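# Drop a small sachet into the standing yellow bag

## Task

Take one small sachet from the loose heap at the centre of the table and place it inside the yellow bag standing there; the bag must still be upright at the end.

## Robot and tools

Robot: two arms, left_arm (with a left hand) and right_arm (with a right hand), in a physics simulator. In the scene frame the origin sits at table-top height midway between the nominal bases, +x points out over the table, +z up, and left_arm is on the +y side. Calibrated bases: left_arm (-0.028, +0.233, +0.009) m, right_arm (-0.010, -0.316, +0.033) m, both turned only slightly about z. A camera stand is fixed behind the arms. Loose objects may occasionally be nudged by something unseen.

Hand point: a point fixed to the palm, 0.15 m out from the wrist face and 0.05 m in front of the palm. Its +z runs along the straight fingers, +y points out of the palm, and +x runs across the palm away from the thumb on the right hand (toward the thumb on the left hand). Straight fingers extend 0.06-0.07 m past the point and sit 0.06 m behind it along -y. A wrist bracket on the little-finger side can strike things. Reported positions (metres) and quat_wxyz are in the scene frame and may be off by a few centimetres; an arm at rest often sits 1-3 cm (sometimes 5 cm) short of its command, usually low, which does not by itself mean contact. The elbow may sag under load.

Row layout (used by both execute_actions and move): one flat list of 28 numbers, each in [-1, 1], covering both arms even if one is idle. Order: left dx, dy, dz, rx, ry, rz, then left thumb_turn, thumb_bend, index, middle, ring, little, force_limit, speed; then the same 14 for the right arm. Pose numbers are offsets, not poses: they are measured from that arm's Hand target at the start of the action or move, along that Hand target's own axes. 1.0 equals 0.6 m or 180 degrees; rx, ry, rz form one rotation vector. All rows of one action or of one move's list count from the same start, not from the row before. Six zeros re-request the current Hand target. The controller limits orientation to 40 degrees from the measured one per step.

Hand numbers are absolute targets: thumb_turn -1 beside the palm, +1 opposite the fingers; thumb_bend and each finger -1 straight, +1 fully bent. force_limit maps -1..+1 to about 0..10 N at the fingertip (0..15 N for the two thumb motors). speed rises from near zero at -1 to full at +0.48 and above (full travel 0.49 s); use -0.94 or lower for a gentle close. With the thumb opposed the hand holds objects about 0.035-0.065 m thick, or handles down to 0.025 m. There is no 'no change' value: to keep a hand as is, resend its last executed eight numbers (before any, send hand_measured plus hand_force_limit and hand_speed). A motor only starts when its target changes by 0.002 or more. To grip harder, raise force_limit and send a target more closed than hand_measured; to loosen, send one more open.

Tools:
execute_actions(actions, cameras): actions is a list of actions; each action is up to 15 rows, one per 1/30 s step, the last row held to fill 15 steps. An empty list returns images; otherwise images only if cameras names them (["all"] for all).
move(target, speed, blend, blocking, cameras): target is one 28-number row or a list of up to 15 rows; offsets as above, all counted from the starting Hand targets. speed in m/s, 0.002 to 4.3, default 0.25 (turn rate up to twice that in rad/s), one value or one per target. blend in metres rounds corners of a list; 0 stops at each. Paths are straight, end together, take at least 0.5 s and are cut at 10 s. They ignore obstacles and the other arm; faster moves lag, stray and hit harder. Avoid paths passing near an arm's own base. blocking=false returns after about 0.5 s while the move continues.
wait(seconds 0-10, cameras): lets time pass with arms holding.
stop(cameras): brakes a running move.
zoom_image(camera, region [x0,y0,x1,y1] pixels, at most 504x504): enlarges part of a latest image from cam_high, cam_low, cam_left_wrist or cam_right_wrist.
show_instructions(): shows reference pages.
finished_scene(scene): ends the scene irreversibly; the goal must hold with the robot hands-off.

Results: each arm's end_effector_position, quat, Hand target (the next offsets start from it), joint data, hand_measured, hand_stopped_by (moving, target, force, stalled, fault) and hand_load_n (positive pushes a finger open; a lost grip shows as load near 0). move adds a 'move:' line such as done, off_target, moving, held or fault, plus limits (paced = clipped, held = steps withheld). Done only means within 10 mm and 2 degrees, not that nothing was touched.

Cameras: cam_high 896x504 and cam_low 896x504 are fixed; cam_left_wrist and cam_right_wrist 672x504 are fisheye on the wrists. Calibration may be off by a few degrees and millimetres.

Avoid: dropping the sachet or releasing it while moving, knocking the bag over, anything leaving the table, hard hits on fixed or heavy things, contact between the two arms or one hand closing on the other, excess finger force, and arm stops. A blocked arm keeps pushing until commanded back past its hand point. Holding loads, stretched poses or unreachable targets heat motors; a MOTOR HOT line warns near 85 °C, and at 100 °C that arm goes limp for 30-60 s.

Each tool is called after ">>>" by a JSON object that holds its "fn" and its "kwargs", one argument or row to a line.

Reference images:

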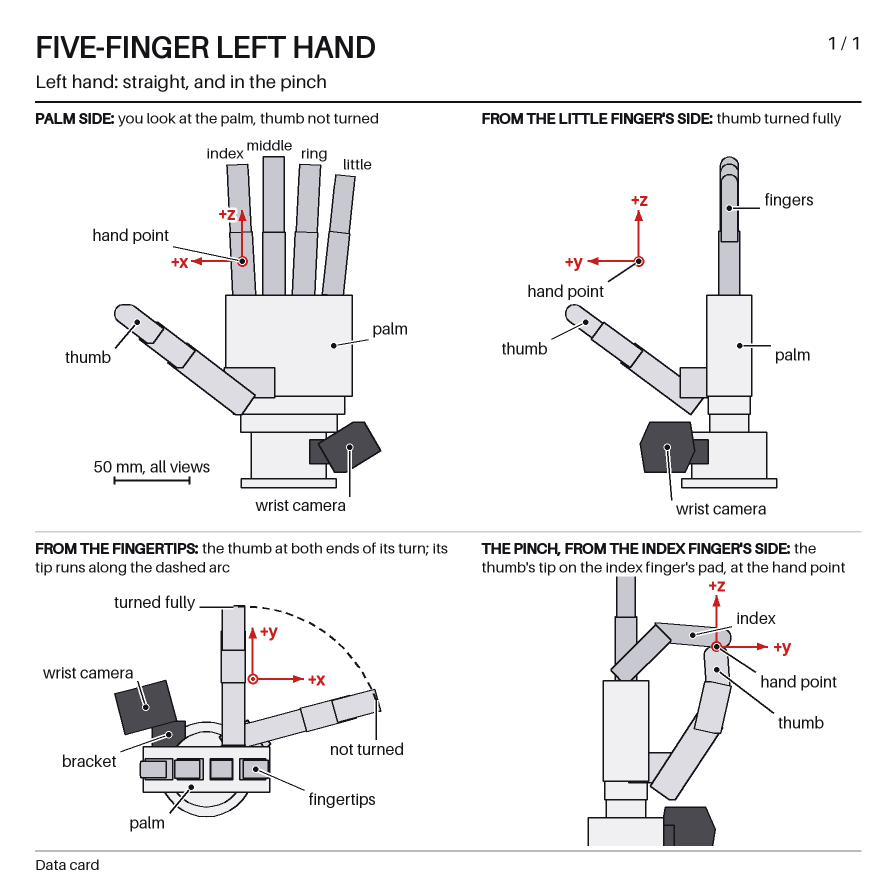

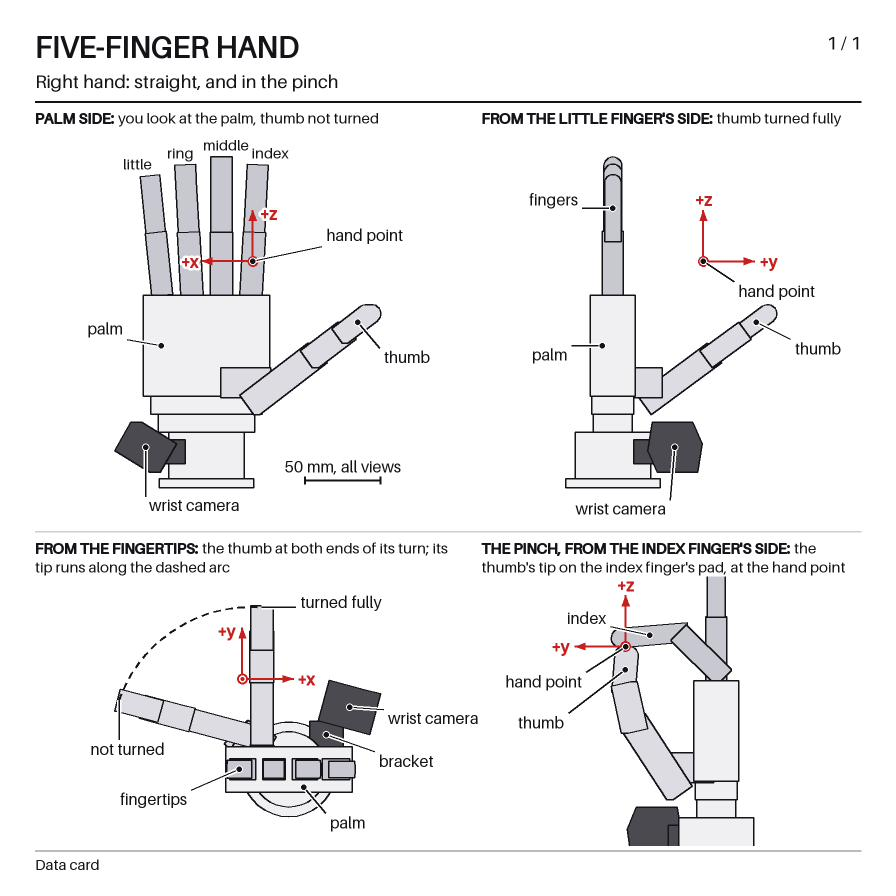

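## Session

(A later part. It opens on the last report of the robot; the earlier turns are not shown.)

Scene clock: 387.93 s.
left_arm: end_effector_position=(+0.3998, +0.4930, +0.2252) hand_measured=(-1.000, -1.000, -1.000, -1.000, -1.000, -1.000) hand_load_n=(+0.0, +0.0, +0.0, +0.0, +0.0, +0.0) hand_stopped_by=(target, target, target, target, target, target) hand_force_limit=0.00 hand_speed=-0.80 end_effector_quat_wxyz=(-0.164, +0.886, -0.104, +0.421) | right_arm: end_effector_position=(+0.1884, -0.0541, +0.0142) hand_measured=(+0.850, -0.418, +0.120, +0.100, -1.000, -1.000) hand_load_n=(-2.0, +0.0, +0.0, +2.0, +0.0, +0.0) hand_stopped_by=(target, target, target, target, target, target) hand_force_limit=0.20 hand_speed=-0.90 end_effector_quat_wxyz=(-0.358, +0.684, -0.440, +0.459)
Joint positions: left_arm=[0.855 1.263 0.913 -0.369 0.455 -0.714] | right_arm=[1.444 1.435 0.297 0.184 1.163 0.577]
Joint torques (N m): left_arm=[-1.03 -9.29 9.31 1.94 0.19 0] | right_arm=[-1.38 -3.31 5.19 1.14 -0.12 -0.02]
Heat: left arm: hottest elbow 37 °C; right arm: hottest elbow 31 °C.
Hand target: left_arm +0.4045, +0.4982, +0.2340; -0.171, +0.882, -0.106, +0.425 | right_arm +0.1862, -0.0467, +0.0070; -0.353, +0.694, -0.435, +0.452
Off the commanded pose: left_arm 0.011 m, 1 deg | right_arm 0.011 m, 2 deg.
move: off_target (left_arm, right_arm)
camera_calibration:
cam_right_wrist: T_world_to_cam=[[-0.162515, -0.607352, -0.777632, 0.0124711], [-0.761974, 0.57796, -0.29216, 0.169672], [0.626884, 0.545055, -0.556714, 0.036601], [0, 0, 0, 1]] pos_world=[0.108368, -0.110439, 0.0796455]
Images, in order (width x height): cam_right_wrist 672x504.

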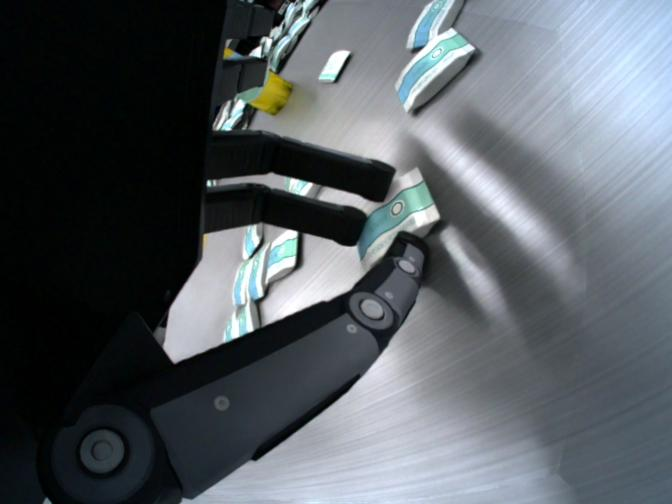

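>>> {"fn": "move", "kwargs": {
  "target": [0,0,0,0,0,0,-1,-1,-1,-1,-1,-1,0,-0.8,0,0,0,0,0,0,0.85,-0.42,0.18,0.15,-1,-1,0.3,-0.9],
  "speed": 0.1,
  "cameras": ["cam_right_wrist"]
}}

>>> {"fn": "zoom_image", "kwargs": {
  "camera": "cam_right_wrist",
  "region": [280, 100, 520, 300]
}}

Scene clock: 389.53 s.
left_arm: end_effector_position=(+0.3998, +0.4930, +0.2252) hand_measured=(-1.000, -1.000, -1.000, -1.000, -1.000, -1.000) hand_load_n=(+0.0, +0.0, +0.0, +0.0, +0.0, +0.0) hand_stopped_by=(target, target, target, target, target, target) hand_force_limit=0.00 hand_speed=-0.80 end_effector_quat_wxyz=(-0.164, +0.886, -0.104, +0.421) | right_arm: end_effector_position=(+0.1884, -0.0538, +0.0142) hand_measured=(+0.850, -0.418, +0.180, +0.150, -1.000, -1.000) hand_load_n=(-2.0, -0.5, +0.0, +1.0, +0.0, +0.0) hand_stopped_by=(target, target, target, target, target, target) hand_force_limit=0.30 hand_speed=-0.90 end_effector_quat_wxyz=(-0.358, +0.684, -0.440, +0.459)
Joint positions: left_arm=[0.855 1.263 0.913 -0.369 0.455 -0.714] | right_arm=[1.444 1.436 0.298 0.185 1.163 0.576]
Joint torques (N m): left_arm=[0.21 -9.23 9.24 2.13 0.23 -0.03] | right_arm=[-1.32 -3.31 5.14 1.14 -0.12 -0.02]
Heat: left arm: hottest elbow 37 °C; right arm: hottest elbow 31 °C.
Hand target: left_arm +0.4045, +0.4982, +0.2340; -0.171, +0.882, -0.106, +0.425 | right_arm +0.1862, -0.0466, +0.0070; -0.353, +0.694, -0.435, +0.452
Off the commanded pose: left_arm 0.011 m, 1 deg | right_arm 0.010 m, 2 deg.
move: off_target (left_arm)
camera_calibration:
cam_right_wrist: T_world_to_cam=[[-0.162245, -0.60765, -0.777456, 0.0125935], [-0.762065, 0.577681, -0.292475, 0.169579], [0.626844, 0.545019, -0.556795, 0.0363816], [0, 0, 0, 1]] pos_world=[0.108468, -0.110139, 0.0796456]
Images, in order (width x height): cam_right_wrist 672x504.

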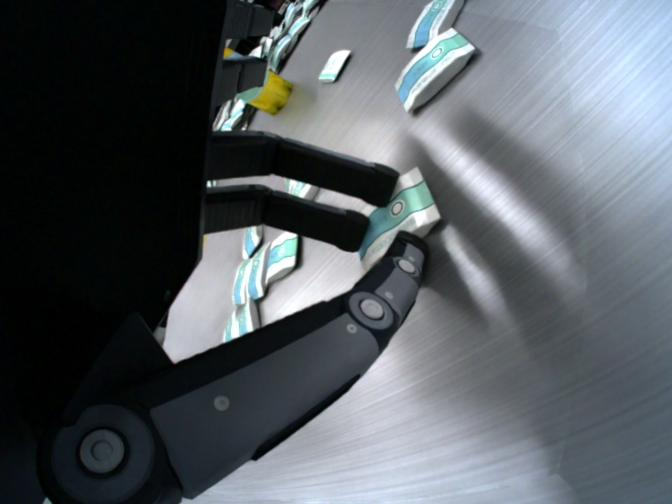

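Scaled by 2.100 from the camera's 672x504 image, which has a finer 960x720 frame.

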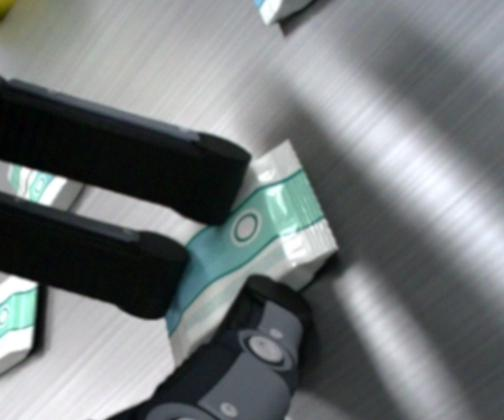

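>>> {"fn": "move", "kwargs": {
  "target": [0,0,0,0,0,0,-1,-1,-1,-1,-1,-1,0,-0.8,-0.0027,0.01,0.0038,0,0,0,0.85,-0.34,0.18,0.15,-1,-1,-0.1,-0.85],
  "speed": 0.1,
  "cameras": ["cam_right_wrist"]
}}

>>> {"fn": "zoom_image", "kwargs": {
  "camera": "cam_right_wrist",
  "region": [280, 100, 520, 300]
}}

Scene clock: 392.37 s.
left_arm: end_effector_position=(+0.3998, +0.4930, +0.2252) hand_measured=(-1.000, -1.000, -1.000, -1.000, -1.000, -1.000) hand_load_n=(+0.0, +0.0, +0.0, +0.0, +0.0, +0.0) hand_stopped_by=(target, target, target, target, target, target) hand_force_limit=0.00 hand_speed=-0.80 end_effector_quat_wxyz=(-0.164, +0.886, -0.104, +0.421) | right_arm: end_effector_position=(+0.1903, -0.0521, +0.0134) hand_measured=(+0.850, -0.344, +0.180, +0.150, -1.000, -1.000) hand_load_n=(-0.5, +4.5, +1.0, +3.5, +0.0, +0.0) hand_stopped_by=(target, target, target, target, target, target) hand_force_limit=-0.10 hand_speed=-0.85 end_effector_quat_wxyz=(-0.362, +0.679, -0.441, +0.463)
Joint positions: left_arm=[0.855 1.263 0.913 -0.369 0.455 -0.714] | right_arm=[1.444 1.456 0.298 0.22 1.176 0.569]
Joint torques (N m): left_arm=[0.21 -9.58 9.31 2.06 0.23 0.01] | right_arm=[-1.44 -3.02 4.66 1.09 -0.62 0.04]
Heat: left arm: hottest elbow 37 °C; right arm: hottest elbow 31 °C.
Hand target: left_arm +0.4045, +0.4982, +0.2340; -0.171, +0.882, -0.106, +0.425 | right_arm +0.1862, -0.0470, +0.0004; -0.353, +0.694, -0.435, +0.452
Off the commanded pose: left_arm 0.011 m, 1 deg | right_arm 0.015 m, 2 deg.
move: off_target (left_arm, right_arm)
camera_calibration:
cam_right_wrist: T_world_to_cam=[[-0.155071, -0.601394, -0.783759, 0.012468], [-0.755394, 0.583464, -0.298244, 0.168902], [0.636658, 0.545798, -0.544768, 0.0318579], [0, 0, 0, 1]] pos_world=[0.109239, -0.108438, 0.0775011]
Images, in order (width x height): cam_right_wrist 672x504.

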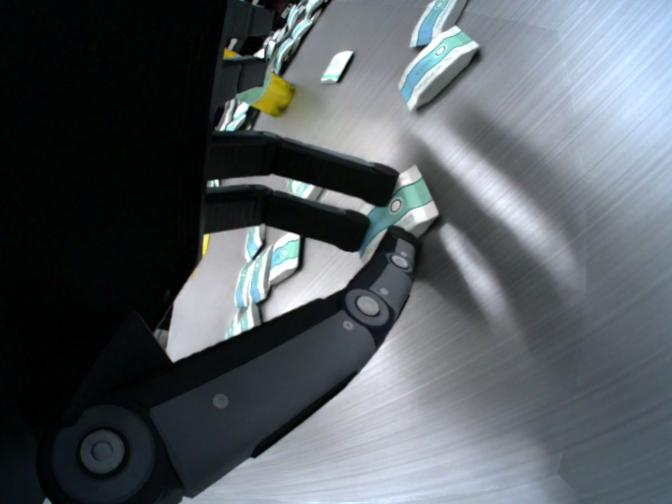

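Scaled by 2.100 from the camera's 672x504 image, which has a finer 960x720 frame.

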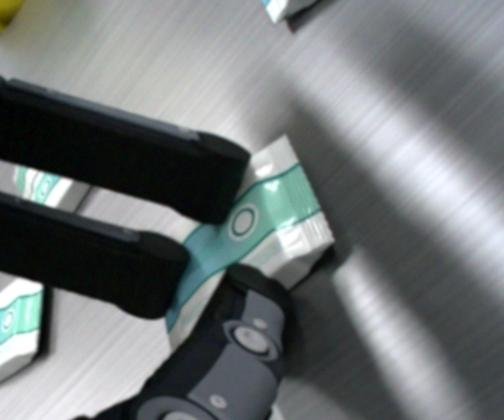

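>>> {"fn": "move", "kwargs": {
  "target": [0,0,0,0,0,0,-1,-1,-1,-1,-1,-1,0,-0.8,0.004,-0.015,-0.0055,0,0,0,0.85,-0.34,0.22,0.2,-1,-1,0.1,-0.85],
  "speed": 0.1,
  "cameras": ["cam_right_wrist"]
}}

>>> {"fn": "zoom_image", "kwargs": {
  "camera": "cam_right_wrist",
  "region": [280, 100, 520, 300]
}}

Scene clock: 394.23 s.
left_arm: end_effector_position=(+0.3998, +0.4930, +0.2252) hand_measured=(-1.000, -1.000, -1.000, -1.000, -1.000, -1.000) hand_load_n=(-0.5, +0.0, +0.0, +0.0, +0.0, +0.0) hand_stopped_by=(target, target, target, target, target, target) hand_force_limit=0.00 hand_speed=-0.80 end_effector_quat_wxyz=(-0.164, +0.886, -0.104, +0.421) | right_arm: end_effector_position=(+0.1892, -0.0511, +0.0135) hand_measured=(+0.850, -0.342, +0.220, +0.200, -1.000, -1.000) hand_load_n=(-1.0, +1.0, +0.5, +1.0, +0.0, +0.0) hand_stopped_by=(target, target, target, target, target, target) hand_force_limit=0.10 hand_speed=-0.85 end_effector_quat_wxyz=(-0.358, +0.684, -0.439, +0.460)
Joint positions: left_arm=[0.855 1.263 0.913 -0.369 0.455 -0.714] | right_arm=[1.444 1.449 0.304 0.196 1.166 0.569]
Joint torques (N m): left_arm=[-0.5 -9.41 9.29 2.11 0.14 -0.02] | right_arm=[-1.44 -5.42 4.78 0.14 -0.24 0.01]
Heat: left arm: hottest elbow 37 °C; right arm: hottest elbow 31 °C.
Hand target: left_arm +0.4045, +0.4982, +0.2340; -0.171, +0.882, -0.106, +0.425 | right_arm +0.1862, -0.0463, +0.0103; -0.353, +0.694, -0.435, +0.452
Off the commanded pose: left_arm 0.011 m, 1 deg | right_arm 0.007 m, 2 deg.
move: off_target (left_arm)
camera_calibration:
cam_right_wrist: T_world_to_cam=[[-0.158912, -0.609585, -0.77663, 0.0131903], [-0.76166, 0.576203, -0.296419, 0.16823], [0.628188, 0.544423, -0.555862, 0.0336944], [0, 0, 0, 1]] pos_world=[0.109063, -0.107238, 0.0788398]
Images, in order (width x height): cam_right_wrist 672x504.

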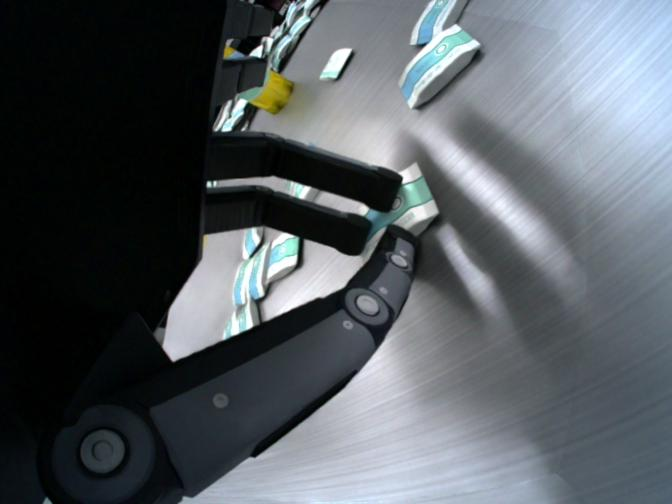

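Scaled by 2.100 from the camera's 672x504 image, which has a finer 960x720 frame.

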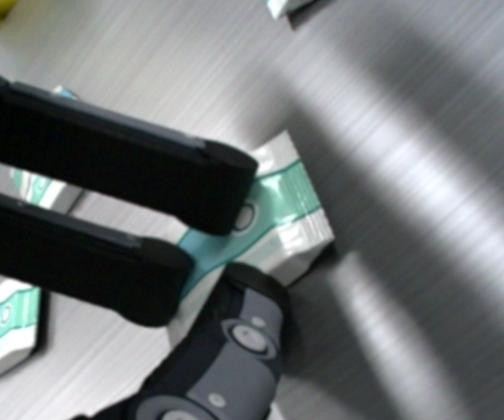

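>>> {"fn": "move", "kwargs": {
  "target": [0,0,0,0,0,0,-1,-1,-1,-1,-1,-1,0,-0.8,0.022,-0.083,-0.03,0,0,0.028,0.85,-0.8,-0.1,-0.1,-1,-1,0.1,0.3],
  "speed": 0.15,
  "cameras": ["cam_right_wrist"]
}}

>>> {"fn": "zoom_image", "kwargs": {
  "camera": "cam_right_wrist",
  "region": [280, 100, 520, 300]
}}

Scene clock: 401.27 s.
left_arm: end_effector_position=(+0.3998, +0.4930, +0.2252) hand_measured=(-1.000, -1.000, -1.000, -1.000, -1.000, -1.000) hand_load_n=(+0.0, +0.0, +0.0, +0.0, -0.5, +0.0) hand_stopped_by=(target, target, target, target, target, target) hand_force_limit=0.00 hand_speed=-0.80 end_effector_quat_wxyz=(-0.164, +0.886, -0.104, +0.421) | right_arm: end_effector_position=(+0.1831, -0.0628, +0.0486) hand_measured=(+0.850, -0.800, -0.100, -0.100, -1.000, -1.000) hand_load_n=(+0.0, +0.5, +0.0, +0.0, +0.0, +0.0) hand_stopped_by=(target, target, target, target, target, target) hand_force_limit=0.10 hand_speed=0.30 end_effector_quat_wxyz=(-0.353, +0.687, -0.452, +0.446)
Joint positions: left_arm=[0.855 1.263 0.913 -0.369 0.455 -0.714] | right_arm=[1.444 1.22 0.316 -0.097 1.14 0.639]
Joint torques (N m): left_arm=[-0.38 -8.7 9.36 1.73 0.24 0] | right_arm=[-1.55 -5.25 8.36 0.53 0.7 0.15]
Heat: left arm: hottest elbow 37 °C; right arm: hottest elbow 31 °C.
Hand target: left_arm +0.4045, +0.4982, +0.2340; -0.171, +0.882, -0.106, +0.425 | right_arm +0.1863, -0.0416, +0.0647; -0.373, +0.674, -0.465, +0.436
Off the commanded pose: left_arm 0.011 m, 1 deg | right_arm 0.027 m, 3 deg.
move: off_target (left_arm, right_arm)
camera_calibration:
cam_right_wrist: T_world_to_cam=[[-0.191813, -0.595214, -0.780339, 0.0394201], [-0.765861, 0.587989, -0.260242, 0.180504], [0.61373, 0.547713, -0.568635, 0.0669526], [0, 0, 0, 1]] pos_world=[0.104712, -0.119342, 0.115807]
Images, in order (width x height): cam_right_wrist 672x504.

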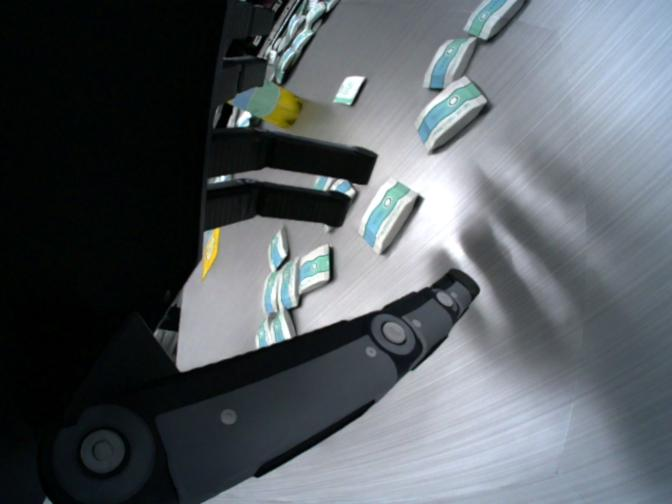

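Scaled by 2.100 from the camera's 672x504 image, which has a finer 960x720 frame.

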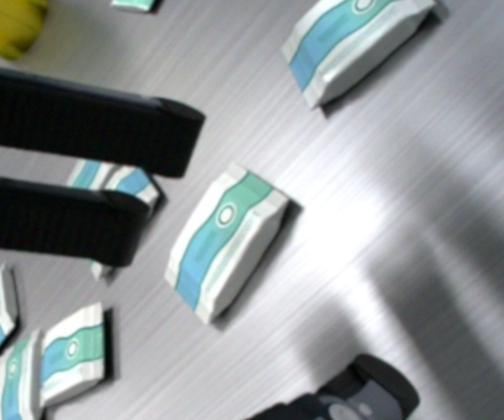

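>>> {"fn": "move", "kwargs": {
  "target": [0,0,0,0,0,0,-1,-1,-1,-1,-1,-1,0,-0.8,0.0043,0.027,0.0813,-0.0676,-0.0895,-0.0366,0.85,-0.8,0.2,0.2,-1,-1,0.1,0.3],
  "speed": 0.15,
  "cameras": ["cam_right_wrist"]
}}

>>> {"fn": "zoom_image", "kwargs": {
  "camera": "cam_right_wrist",
  "region": [280, 120, 520, 320]
}}

Scene clock: 407.90 s.
left_arm: end_effector_position=(+0.3998, +0.4930, +0.2252) hand_measured=(-1.000, -1.000, -1.000, -1.000, -1.000, -1.000) hand_load_n=(+0.0, +0.0, +0.0, +0.0, +0.0, +0.0) hand_stopped_by=(target, target, target, target, target, target) hand_force_limit=0.00 hand_speed=-0.80 end_effector_quat_wxyz=(-0.164, +0.886, -0.104, +0.421) | right_arm: end_effector_position=(+0.2159, -0.0581, +0.0239) hand_measured=(+0.850, -0.800, +0.200, +0.200, -1.000, -1.000) hand_load_n=(+0.0, +0.0, +0.0, +0.0, +0.0, +0.0) hand_stopped_by=(target, target, target, target, target, target) hand_force_limit=0.10 hand_speed=0.30 end_effector_quat_wxyz=(-0.322, +0.796, -0.413, +0.304)
Joint positions: left_arm=[0.855 1.263 0.913 -0.369 0.455 -0.714] | right_arm=[1.068 1.188 0.316 0.084 0.54 0.2]
Joint torques (N m): left_arm=[0.38 -9.17 9.21 2.02 0.15 -0.06] | right_arm=[-2.14 -3.72 8.18 2.24 0.27 -0.09]
Heat: left arm: hottest elbow 37 °C; right arm: hottest elbow 31 °C.
Hand target: left_arm +0.4045, +0.4982, +0.2340; -0.171, +0.882, -0.106, +0.425 | right_arm +0.2275, -0.0440, +0.0339; -0.335, +0.790, -0.412, +0.307
Off the commanded pose: left_arm 0.011 m, 1 deg | right_arm 0.021 m, 2 deg.
move: off_target (left_arm, right_arm)
camera_calibration:
cam_right_wrist: T_world_to_cam=[[-0.26916, -0.667468, -0.694291, 0.0395951], [-0.919607, 0.392296, -0.0206316, 0.212455], [0.286139, 0.632922, -0.719399, 0.109399], [0, 0, 0, 1]] pos_world=[0.17473, -0.126158, 0.110575]
Images, in order (width x height): cam_right_wrist 672x504.

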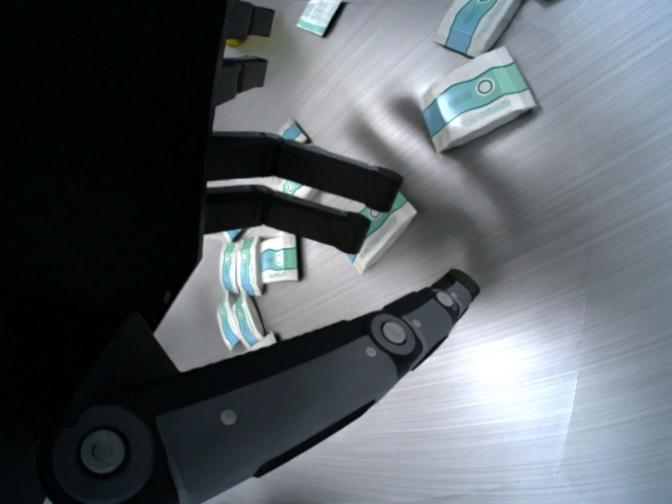

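Scaled by 2.100 from the camera's 672x504 image, which has a finer 960x720 frame.

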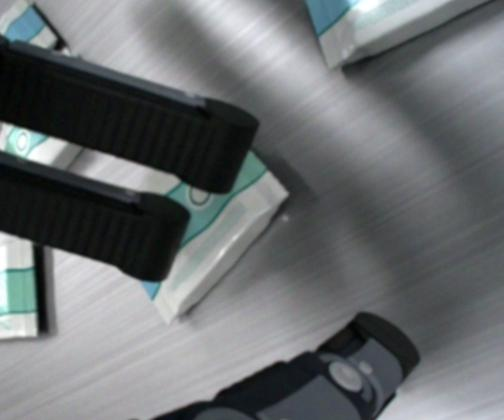

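>>> {"fn": "move", "kwargs": {
  "target": [0,0,0,0,0,0,-1,-1,-1,-1,-1,-1,0,-0.8,-0.0043,-0.0225,0.0115,0,0,0,0.85,-0.8,0.2,0.2,-1,-1,0.1,0.3],
  "speed": 0.15,
  "cameras": ["cam_right_wrist"]
}}

>>> {"fn": "zoom_image", "kwargs": {
  "camera": "cam_right_wrist",
  "region": [280, 120, 520, 320]
}}

Scene clock: 410.33 s.
left_arm: end_effector_position=(+0.3998, +0.4930, +0.2252) hand_measured=(-1.000, -1.000, -1.000, -1.000, -1.000, -1.000) hand_load_n=(+0.0, +0.0, +0.0, +0.0, +0.0, +0.0) hand_stopped_by=(target, target, target, target, target, target) hand_force_limit=0.00 hand_speed=-0.80 end_effector_quat_wxyz=(-0.164, +0.886, -0.104, +0.421) | right_arm: end_effector_position=(+0.2232, -0.0516, +0.0267) hand_measured=(+0.850, -0.800, +0.200, +0.200, -1.000, -1.000) hand_load_n=(+0.0, +0.0, +0.0, +0.0, +0.0, -0.5) hand_stopped_by=(target, target, target, target, target, target) hand_force_limit=0.10 hand_speed=0.30 end_effector_quat_wxyz=(-0.321, +0.796, -0.413, +0.304)
Joint positions: left_arm=[0.855 1.263 0.913 -0.369 0.455 -0.714] | right_arm=[1.055 1.209 0.341 0.084 0.531 0.189]
Joint torques (N m): left_arm=[-0.32 -9.17 9.22 2.26 0.19 -0.04] | right_arm=[-2.2 -4.07 9.1 1.74 0.26 -0.09]
Heat: left arm: hottest elbow 37 °C; right arm: hottest elbow 31 °C.
Hand target: left_arm +0.4045, +0.4982, +0.2340; -0.171, +0.882, -0.106, +0.425 | right_arm +0.2376, -0.0340, +0.0400; -0.335, +0.790, -0.412, +0.307
Off the commanded pose: left_arm 0.011 m, 1 deg | right_arm 0.026 m, 2 deg.
move: off_target (left_arm, right_arm)
camera_calibration:
cam_right_wrist: T_world_to_cam=[[-0.269049, -0.668299, -0.693534, 0.0477635], [-0.919962, 0.391479, -0.020346, 0.2168], [0.285101, 0.632551, -0.720136, 0.105454], [0, 0, 0, 1]] pos_world=[0.182233, -0.119657, 0.113478]
Images, in order (width x height): cam_right_wrist 672x504.

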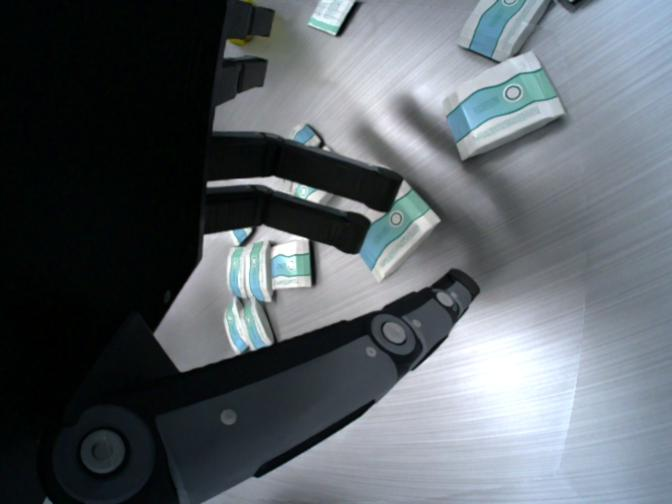

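Scaled by 2.100 from the camera's 672x504 image, which has a finer 960x720 frame.

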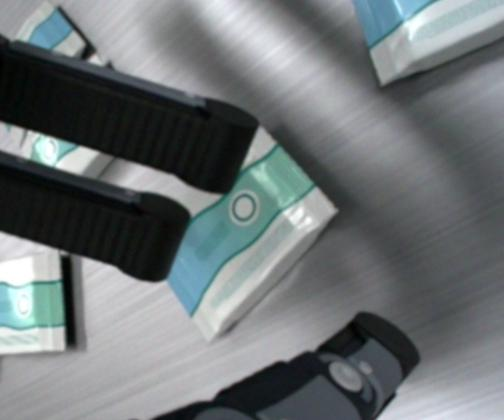

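>>> {"fn": "move", "kwargs": {
  "target": [0,0,0,0,0,0,-1,-1,-1,-1,-1,-1,0,-0.8,0.0008,0.0272,0.0095,0,0,0,0.85,-0.8,0.2,0.2,-1,-1,0.1,0.3],
  "speed": 0.08,
  "cameras": ["cam_right_wrist"]
}}

>>> {"fn": "zoom_image", "kwargs": {
  "camera": "cam_right_wrist",
  "region": [280, 120, 520, 320]
}}

Scene clock: 414.23 s.
left_arm: end_effector_position=(+0.3998, +0.4930, +0.2252) hand_measured=(-1.000, -1.000, -1.000, -1.000, -1.000, -1.000) hand_load_n=(+0.0, +0.0, +0.0, +0.0, +0.0, +0.0) hand_stopped_by=(target, target, target, target, target, target) hand_force_limit=0.00 hand_speed=-0.80 end_effector_quat_wxyz=(-0.164, +0.886, -0.104, +0.421) | right_arm: end_effector_position=(+0.2283, -0.0449, +0.0215) hand_measured=(+0.850, -0.800, +0.200, +0.200, -1.000, -1.000) hand_load_n=(+0.0, +0.0, +0.0, +0.0, +0.0, +0.0) hand_stopped_by=(target, target, target, target, target, target) hand_force_limit=0.10 hand_speed=0.30 end_effector_quat_wxyz=(-0.330, +0.792, -0.414, +0.304)
Joint positions: left_arm=[0.855 1.263 0.913 -0.369 0.455 -0.714] | right_arm=[1.051 1.256 0.341 0.151 0.528 0.186]
Joint torques (N m): left_arm=[-0.44 -9.11 9.22 2.24 0.26 0.03] | right_arm=[-2.2 -4.37 6.61 2.32 0.25 -0.08]
Heat: left arm: hottest elbow 38 °C; right arm: hottest elbow 32 °C.
Hand target: left_arm +0.4045, +0.4982, +0.2340; -0.171, +0.882, -0.106, +0.425 | right_arm +0.2349, -0.0399, +0.0240; -0.335, +0.790, -0.412, +0.307
Off the commanded pose: left_arm 0.011 m, 1 deg | right_arm 0.009 m, 1 deg.
move: off_target (left_arm)
camera_calibration:
cam_right_wrist: T_world_to_cam=[[-0.262015, -0.656137, -0.707695, 0.0492723], [-0.919739, 0.391869, -0.0227987, 0.218841], [0.292283, 0.644921, -0.70615, 0.0946972], [0, 0, 0, 1]] pos_world=[0.186508, -0.1145, 0.106729]
Images, in order (width x height): cam_right_wrist 672x504.

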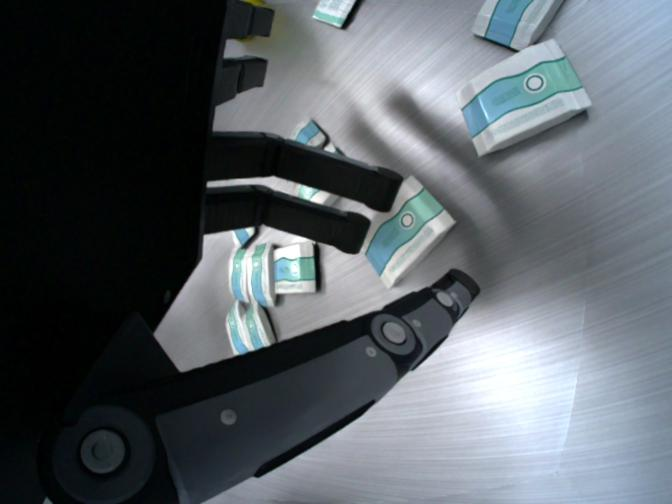

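Scaled by 2.100 from the camera's 672x504 image, which has a finer 960x720 frame.

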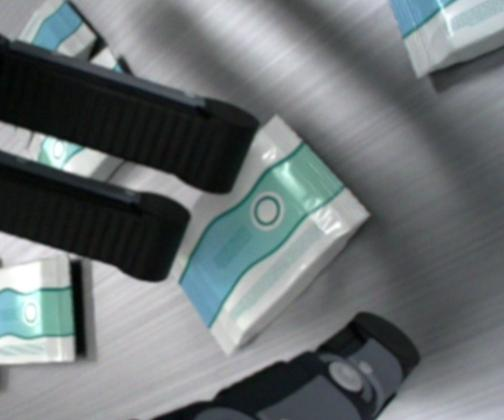

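>>> {"fn": "move", "kwargs": {
  "target": [0,0,0,0,0,0,-1,-1,-1,-1,-1,-1,0,-0.8,-0.0135,0.0117,0.0108,0,0,0,0.85,-0.8,0.2,0.2,-1,-1,0.1,0.3],
  "speed": 0.06,
  "cameras": ["cam_right_wrist"]
}}

>>> {"fn": "zoom_image", "kwargs": {
  "camera": "cam_right_wrist",
  "region": [280, 120, 520, 320]
}}

Scene clock: 418.30 s.
left_arm: end_effector_position=(+0.3998, +0.4930, +0.2252) hand_measured=(-1.000, -1.000, -1.000, -1.000, -1.000, -1.000) hand_load_n=(+0.0, +0.0, +0.0, +0.5, +0.0, +0.0) hand_stopped_by=(target, target, target, target, target, target) hand_force_limit=0.00 hand_speed=-0.80 end_effector_quat_wxyz=(-0.164, +0.886, -0.104, +0.421) | right_arm: end_effector_position=(+0.2328, -0.0407, +0.0158) hand_measured=(+0.850, -0.800, +0.200, +0.200, -1.000, -1.000) hand_load_n=(+0.0, +0.0, -0.5, -2.0, +0.0, +0.0) hand_stopped_by=(target, target, target, target, target, target) hand_force_limit=0.10 hand_speed=0.30 end_effector_quat_wxyz=(-0.335, +0.787, -0.415, +0.310)
Joint positions: left_arm=[0.855 1.263 0.913 -0.369 0.455 -0.714] | right_arm=[1.054 1.301 0.341 0.211 0.541 0.186]
Joint torques (N m): left_arm=[-0.26 -9.76 9.39 1.73 0.2 0.02] | right_arm=[-1.08 -3.66 6.34 1.94 0.24 0.04]
Heat: left arm: hottest elbow 38 °C; right arm: hottest elbow 32 °C.
Hand target: left_arm +0.4045, +0.4982, +0.2340; -0.171, +0.882, -0.106, +0.425 | right_arm +0.2329, -0.0343, +0.0130; -0.335, +0.790, -0.413, +0.307
Off the commanded pose: left_arm 0.011 m, 1 deg | right_arm 0.007 m, 1 deg.
move: off_target (left_arm)
camera_calibration:
cam_right_wrist: T_world_to_cam=[[-0.256215, -0.64919, -0.716175, 0.0483382], [-0.916487, 0.398659, -0.0334939, 0.220765], [0.307253, 0.647783, -0.697117, 0.08317], [0, 0, 0, 1]] pos_world=[0.189159, -0.110506, 0.0999921]
Images, in order (width x height): cam_right_wrist 672x504.

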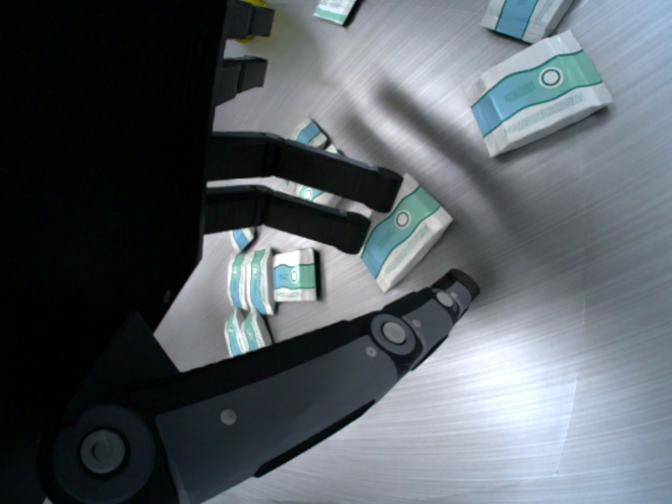

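Scaled by 2.100 from the camera's 672x504 image, which has a finer 960x720 frame.

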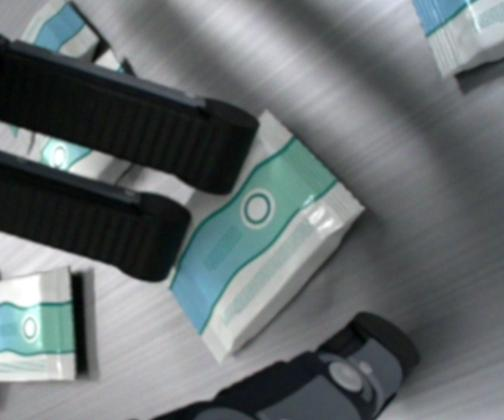

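>>> {"fn": "move", "kwargs": {
  "target": [0,0,0,0,0,0,-1,-1,-1,-1,-1,-1,0,-0.8,-0.0028,0.0104,0.0078,0,0,0,0.85,-0.8,0.2,0.2,-1,-1,0.1,0.3],
  "speed": 0.06,
  "cameras": ["cam_right_wrist"]
}}

>>> {"fn": "zoom_image", "kwargs": {
  "camera": "cam_right_wrist",
  "region": [280, 120, 520, 320]
}}

Scene clock: 421.67 s.
left_arm: end_effector_position=(+0.3998, +0.4930, +0.2252) hand_measured=(-1.000, -1.000, -1.000, -1.000, -1.000, -1.000) hand_load_n=(+0.0, +0.0, +0.0, +0.0, +0.0, +0.0) hand_stopped_by=(target, target, target, target, target, target) hand_force_limit=0.00 hand_speed=-0.80 end_effector_quat_wxyz=(-0.164, +0.886, -0.104, +0.421) | right_arm: end_effector_position=(+0.2364, -0.0361, +0.0154) hand_measured=(+0.850, -0.800, +0.200, +0.200, -1.000, -1.000) hand_load_n=(-2.0, +1.5, -0.5, -2.5, +0.0, +0.0) hand_stopped_by=(target, target, target, target, target, target) hand_force_limit=0.10 hand_speed=0.30 end_effector_quat_wxyz=(-0.344, +0.781, -0.417, +0.312)
Joint positions: left_arm=[0.855 1.263 0.913 -0.369 0.455 -0.714] | right_arm=[1.054 1.323 0.341 0.253 0.545 0.186]
Joint torques (N m): left_arm=[-0.21 -9.17 9.29 1.96 0.23 0.03] | right_arm=[-1.03 -3.14 5.72 1.84 0.04 0.04]
Heat: left arm: hottest elbow 38 °C; right arm: hottest elbow 32 °C.
Hand target: left_arm +0.4045, +0.4982, +0.2340; -0.171, +0.882, -0.106, +0.425 | right_arm +0.2329, -0.0342, +0.0050; -0.335, +0.790, -0.412, +0.307
Off the commanded pose: left_arm 0.011 m, 1 deg | right_arm 0.011 m, 2 deg.
move: off_target (left_arm, right_arm)
camera_calibration:
cam_right_wrist: T_world_to_cam=[[-0.248383, -0.636617, -0.730085, 0.0507214], [-0.914811, 0.401967, -0.0392769, 0.222111], [0.318475, 0.658135, -0.682226, 0.0761969], [0, 0, 0, 1]] pos_world=[0.191522, -0.107139, 0.0977383]
Images, in order (width x height): cam_right_wrist 672x504.

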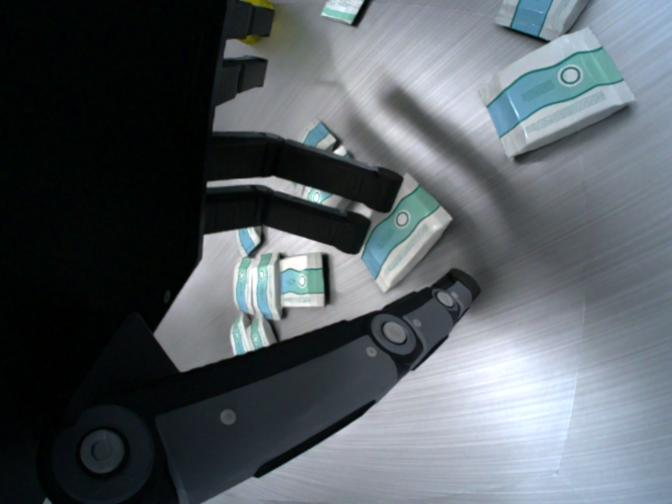

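Scaled by 2.100 from the camera's 672x504 image, which has a finer 960x720 frame.

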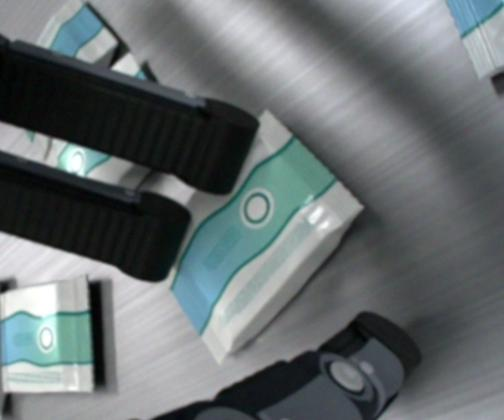

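>>> {"fn": "move", "kwargs": {
  "target": [0,0,0,0,0,0,-1,-1,-1,-1,-1,-1,0,-0.8,0,0,0,0,0,0,0.85,-0.55,0.2,0.2,-1,-1,-0.2,-0.85],
  "speed": 0.06,
  "cameras": ["cam_right_wrist"]
}}

>>> {"fn": "zoom_image", "kwargs": {
  "camera": "cam_right_wrist",
  "region": [280, 120, 520, 320]
}}

Scene clock: 424.47 s.
left_arm: end_effector_position=(+0.3998, +0.4930, +0.2252) hand_measured=(-1.000, -1.000, -1.000, -1.000, -1.000, -1.000) hand_load_n=(-0.5, +0.0, +0.0, +0.0, +0.0, +0.0) hand_stopped_by=(target, target, target, target, target, target) hand_force_limit=0.00 hand_speed=-0.80 end_effector_quat_wxyz=(-0.164, +0.886, -0.104, +0.421) | right_arm: end_effector_position=(+0.2367, -0.0358, +0.0150) hand_measured=(+0.850, -0.550, +0.200, +0.200, -1.000, -1.000) hand_load_n=(+0.0, +0.0, -1.5, -4.0, +0.0, +0.0) hand_stopped_by=(target, target, target, target, target, target) hand_force_limit=-0.20 hand_speed=-0.85 end_effector_quat_wxyz=(-0.344, +0.781, -0.417, +0.312)
Joint positions: left_arm=[0.855 1.263 0.913 -0.369 0.455 -0.714] | right_arm=[1.054 1.326 0.341 0.257 0.546 0.186]
Joint torques (N m): left_arm=[-0.85 -9.7 9.14 1.8 0.14 -0.04] | right_arm=[-1.03 -3.31 5.71 1.65 0.02 0.04]
Heat: left arm: hottest elbow 38 °C; right arm: hottest elbow 32 °C.
Hand target: left_arm +0.4045, +0.4982, +0.2340; -0.171, +0.882, -0.106, +0.425 | right_arm +0.2329, -0.0343, +0.0049; -0.335, +0.790, -0.412, +0.307
Off the commanded pose: left_arm 0.011 m, 1 deg | right_arm 0.011 m, 2 deg.
move: off_target (left_arm, right_arm)
camera_calibration:
cam_right_wrist: T_world_to_cam=[[-0.247978, -0.63596, -0.730796, 0.0506644], [-0.914538, 0.402521, -0.0399588, 0.222268], [0.319573, 0.658432, -0.681426, 0.0754715], [0, 0, 0, 1]] pos_world=[0.191718, -0.10694, 0.0973352]
Images, in order (width x height): cam_right_wrist 672x504.

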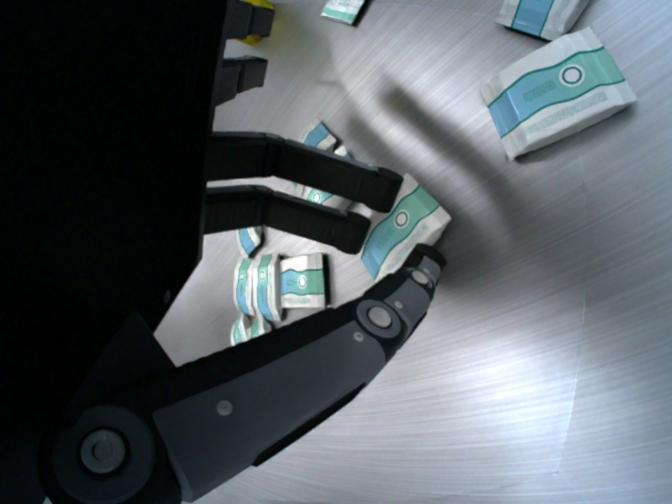

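Scaled by 2.100 from the camera's 672x504 image, which has a finer 960x720 frame.

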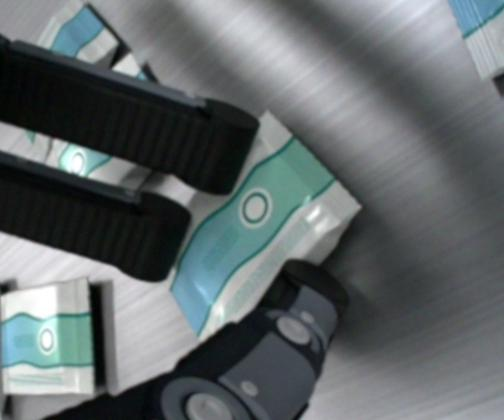

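>>> {"fn": "move", "kwargs": {
  "target": [0,0,0,0,0,0,-1,-1,-1,-1,-1,-1,0,-0.8,0,0,0,0,0,0,0.85,-0.4,0.2,0.2,-1,-1,0,-0.9],
  "speed": 0.06,
  "cameras": ["cam_right_wrist"]
}}

>>> {"fn": "zoom_image", "kwargs": {
  "camera": "cam_right_wrist",
  "region": [280, 120, 520, 320]
}}

Scene clock: 426.80 s.
left_arm: end_effector_position=(+0.3998, +0.4930, +0.2252) hand_measured=(-1.000, -1.000, -1.000, -1.000, -1.000, -1.000) hand_load_n=(+0.0, +0.0, +0.0, +0.0, +0.0, +0.0) hand_stopped_by=(target, target, target, target, target, target) hand_force_limit=0.00 hand_speed=-0.80 end_effector_quat_wxyz=(-0.164, +0.886, -0.104, +0.421) | right_arm: end_effector_position=(+0.2370, -0.0354, +0.0151) hand_measured=(+0.850, -0.400, +0.200, +0.200, -1.000, -1.000) hand_load_n=(+0.0, +0.5, -0.5, -2.0, +0.0, +0.0) hand_stopped_by=(target, target, target, target, target, target) hand_force_limit=0.00 hand_speed=-0.90 end_effector_quat_wxyz=(-0.345, +0.781, -0.417, +0.312)
Joint positions: left_arm=[0.855 1.263 0.913 -0.369 0.455 -0.714] | right_arm=[1.054 1.327 0.341 0.26 0.546 0.186]
Joint torques (N m): left_arm=[0.09 -9.17 9.24 1.89 0.14 0.02] | right_arm=[-0.97 -3.43 5.68 1.51 0.03 0.04]
Heat: left arm: hottest elbow 38 °C; right arm: hottest elbow 32 °C.
Hand target: left_arm +0.4045, +0.4982, +0.2340; -0.171, +0.882, -0.106, +0.425 | right_arm +0.2329, -0.0343, +0.0049; -0.335, +0.790, -0.412, +0.307
Off the commanded pose: left_arm 0.011 m, 1 deg | right_arm 0.011 m, 2 deg.
move: off_target (left_arm, right_arm)
camera_calibration:
cam_right_wrist: T_world_to_cam=[[-0.247242, -0.63477, -0.732078, 0.0509109], [-0.914493, 0.402597, -0.040235, 0.222261], [0.320273, 0.659533, -0.680031, 0.0750213], [0, 0, 0, 1]] pos_world=[0.191816, -0.106644, 0.0972303]
Images, in order (width x height): cam_right_wrist 672x504.

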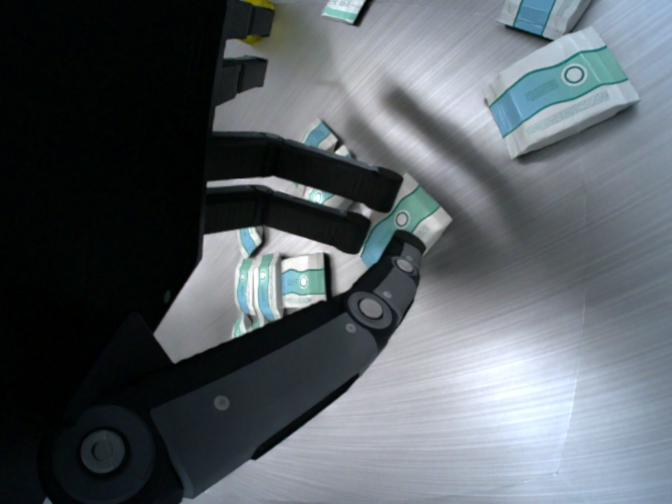

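Scaled by 2.100 from the camera's 672x504 image, which has a finer 960x720 frame.

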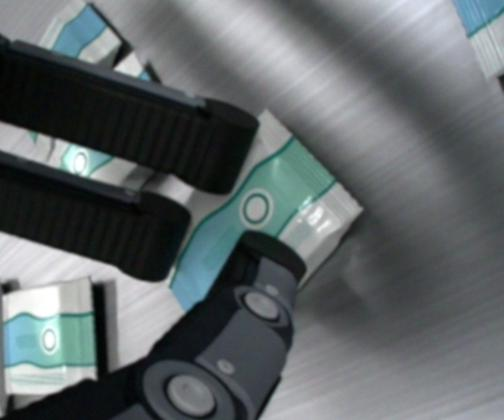

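>>> {"fn": "move", "kwargs": {
  "target": [0,0,0,0,0,0,-1,-1,-1,-1,-1,-1,0,-0.8,0.014,-0.0521,-0.0392,0.0859,0.023,0,0.85,-0.7,0,0,-1,-1,0,0.3],
  "speed": 0.15,
  "cameras": ["cam_right_wrist"]
}}

>>> {"fn": "zoom_image", "kwargs": {
  "camera": "cam_right_wrist",
  "region": [280, 100, 520, 300]
}}

Scene clock: 434.87 s.
left_arm: end_effector_position=(+0.3998, +0.4930, +0.2252) hand_measured=(-1.000, -1.000, -1.000, -1.000, -1.000, -1.000) hand_load_n=(+0.0, +0.0, +0.0, +0.0, +0.0, +0.0) hand_stopped_by=(target, target, target, target, target, target) hand_force_limit=0.00 hand_speed=-0.80 end_effector_quat_wxyz=(-0.164, +0.886, -0.104, +0.421) | right_arm: end_effector_position=(+0.2344, -0.0351, +0.0421) hand_measured=(+0.850, -0.700, +0.000, +0.000, -1.000, -1.000) hand_load_n=(+0.0, +0.0, +0.0, +0.0, +0.0, +0.0) hand_stopped_by=(target, target, target, target, target, target) hand_force_limit=0.00 hand_speed=0.30 end_effector_quat_wxyz=(-0.417, +0.727, -0.385, +0.386)
Joint positions: left_arm=[0.855 1.263 0.913 -0.369 0.455 -0.714] | right_arm=[1.166 1.324 0.233 0.593 0.736 0.09]
Joint torques (N m): left_arm=[-0.56 -10.29 9.26 2.04 0.21 0.02] | right_arm=[-1.03 -5.42 4.25 2.48 0.4 -0.11]
Heat: left arm: hottest elbow 38 °C; right arm: hottest elbow 32 °C.
Hand target: left_arm +0.4045, +0.4982, +0.2340; -0.171, +0.882, -0.106, +0.425 | right_arm +0.2328, -0.0345, +0.0448; -0.423, +0.726, -0.379, +0.388
Off the commanded pose: left_arm 0.011 m, 1 deg | right_arm 0.003 m, 1 deg.
move: off_target (left_arm)
camera_calibration:
cam_right_wrist: T_world_to_cam=[[-0.0679131, -0.582189, -0.810212, 0.033397], [-0.884103, 0.411439, -0.221539, 0.221714], [0.462331, 0.701266, -0.542657, 0.0563329], [0, 0, 0, 1]] pos_world=[0.172242, -0.111283, 0.106746]
Images, in order (width x height): cam_right_wrist 672x504.

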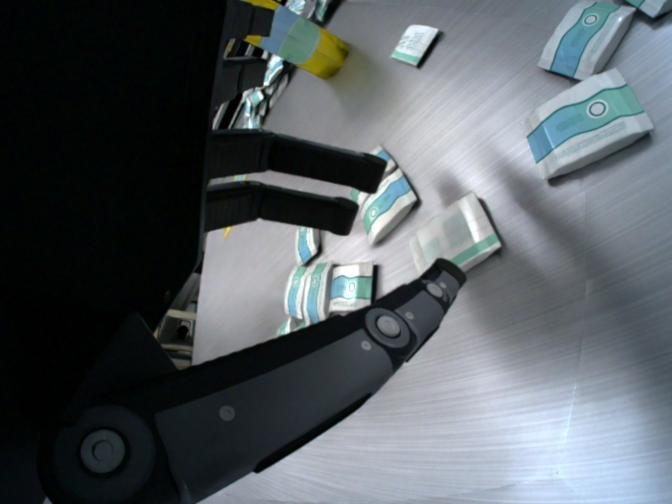

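Scaled by 2.100 from the camera's 672x504 image, which has a finer 960x720 frame.

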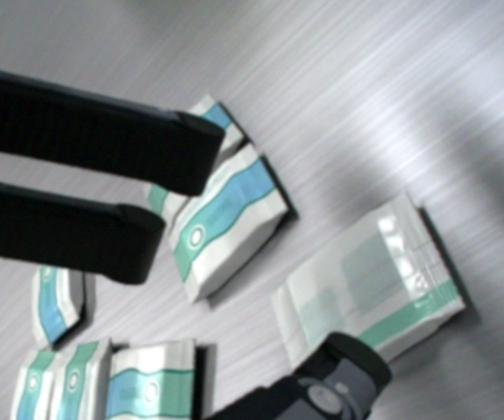

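>>> {"fn": "move", "kwargs": {
  "target": [
    [0,0,0,0,0,0,-1,-1,-1,-1,-1,-1,0,-0.8,-0.0106,0.0722,-0.0294,-0.0189,0.0706,0.0266,0.85,-0.3,-0.1,-0.1,-1,-1,0,0.3],
    [0,0,0,0,0,0,-1,-1,-1,-1,-1,-1,0,-0.8,-0.0057,0.054,-0.0362,-0.0189,0.0706,0.0266,0.85,-0.3,-0.1,-0.1,-1,-1,0,0.3]
  ],
  "speed": 0.12,
  "blend": [0.004,0],
  "cameras": ["cam_right_wrist"]
}}

>>> {"fn": "zoom_image", "kwargs": {
  "camera": "cam_right_wrist",
  "region": [280, 100, 520, 300]
}}

Scene clock: 442.70 s.
left_arm: end_effector_position=(+0.3998, +0.4930, +0.2252) hand_measured=(-1.000, -1.000, -1.000, -1.000, -1.000, -1.000) hand_load_n=(+0.0, +0.0, +0.0, +0.0, +0.0, +0.0) hand_stopped_by=(target, target, target, target, target, target) hand_force_limit=0.00 hand_speed=-0.80 end_effector_quat_wxyz=(-0.164, +0.886, -0.104, +0.421) | right_arm: end_effector_position=(+0.2048, -0.0630, +0.0159) hand_measured=(+0.850, -0.300, -0.100, -0.100, -1.000, -1.000) hand_load_n=(+0.0, +0.0, +0.5, +0.0, +0.0, +0.0) hand_stopped_by=(target, target, target, target, target, target) hand_force_limit=0.00 hand_speed=0.30 end_effector_quat_wxyz=(-0.364, +0.677, -0.462, +0.443)
Joint positions: left_arm=[0.855 1.263 0.913 -0.369 0.455 -0.714] | right_arm=[1.355 1.403 0.259 0.302 1.093 0.497]
Joint torques (N m): left_arm=[-0.15 -8.7 9.03 1.83 0.13 0.06] | right_arm=[-0.97 -5.71 5.78 0.43 0.45 0.1]
Heat: left arm: hottest elbow 38 °C; right arm: hottest elbow 32 °C.
Hand target: left_arm +0.4045, +0.4982, +0.2340; -0.171, +0.882, -0.106, +0.425 | right_arm +0.2050, -0.0499, +0.0220; -0.372, +0.674, -0.465, +0.436
Off the commanded pose: left_arm 0.011 m, 1 deg | right_arm 0.014 m, 1 deg.
move: off_target (left_arm, right_arm)
camera_calibration:
cam_right_wrist: T_world_to_cam=[[-0.193347, -0.567127, -0.800614, 0.0203377], [-0.757662, 0.604749, -0.245409, 0.187911], [0.623349, 0.559146, -0.546618, 0.0335622], [0, 0, 0, 1]] pos_world=[0.125384, -0.120871, 0.0807435]
Images, in order (width x height): cam_right_wrist 672x504.

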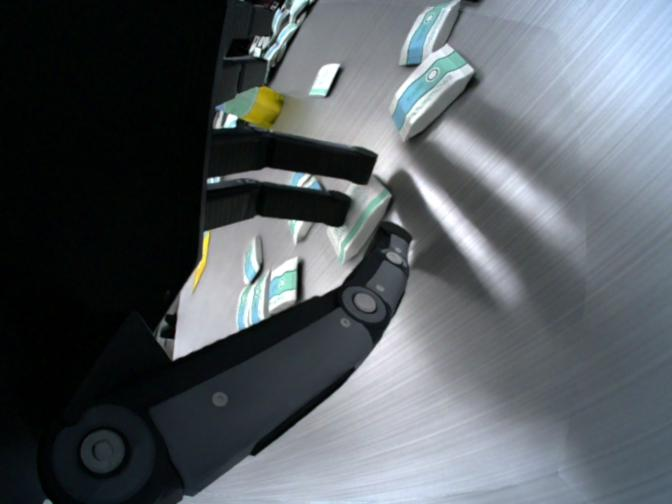

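Scaled by 2.100 from the camera's 672x504 image, which has a finer 960x720 frame.

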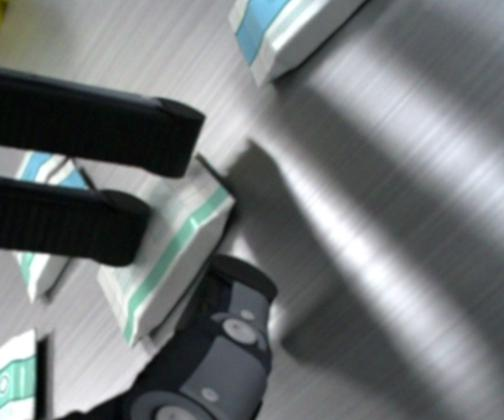

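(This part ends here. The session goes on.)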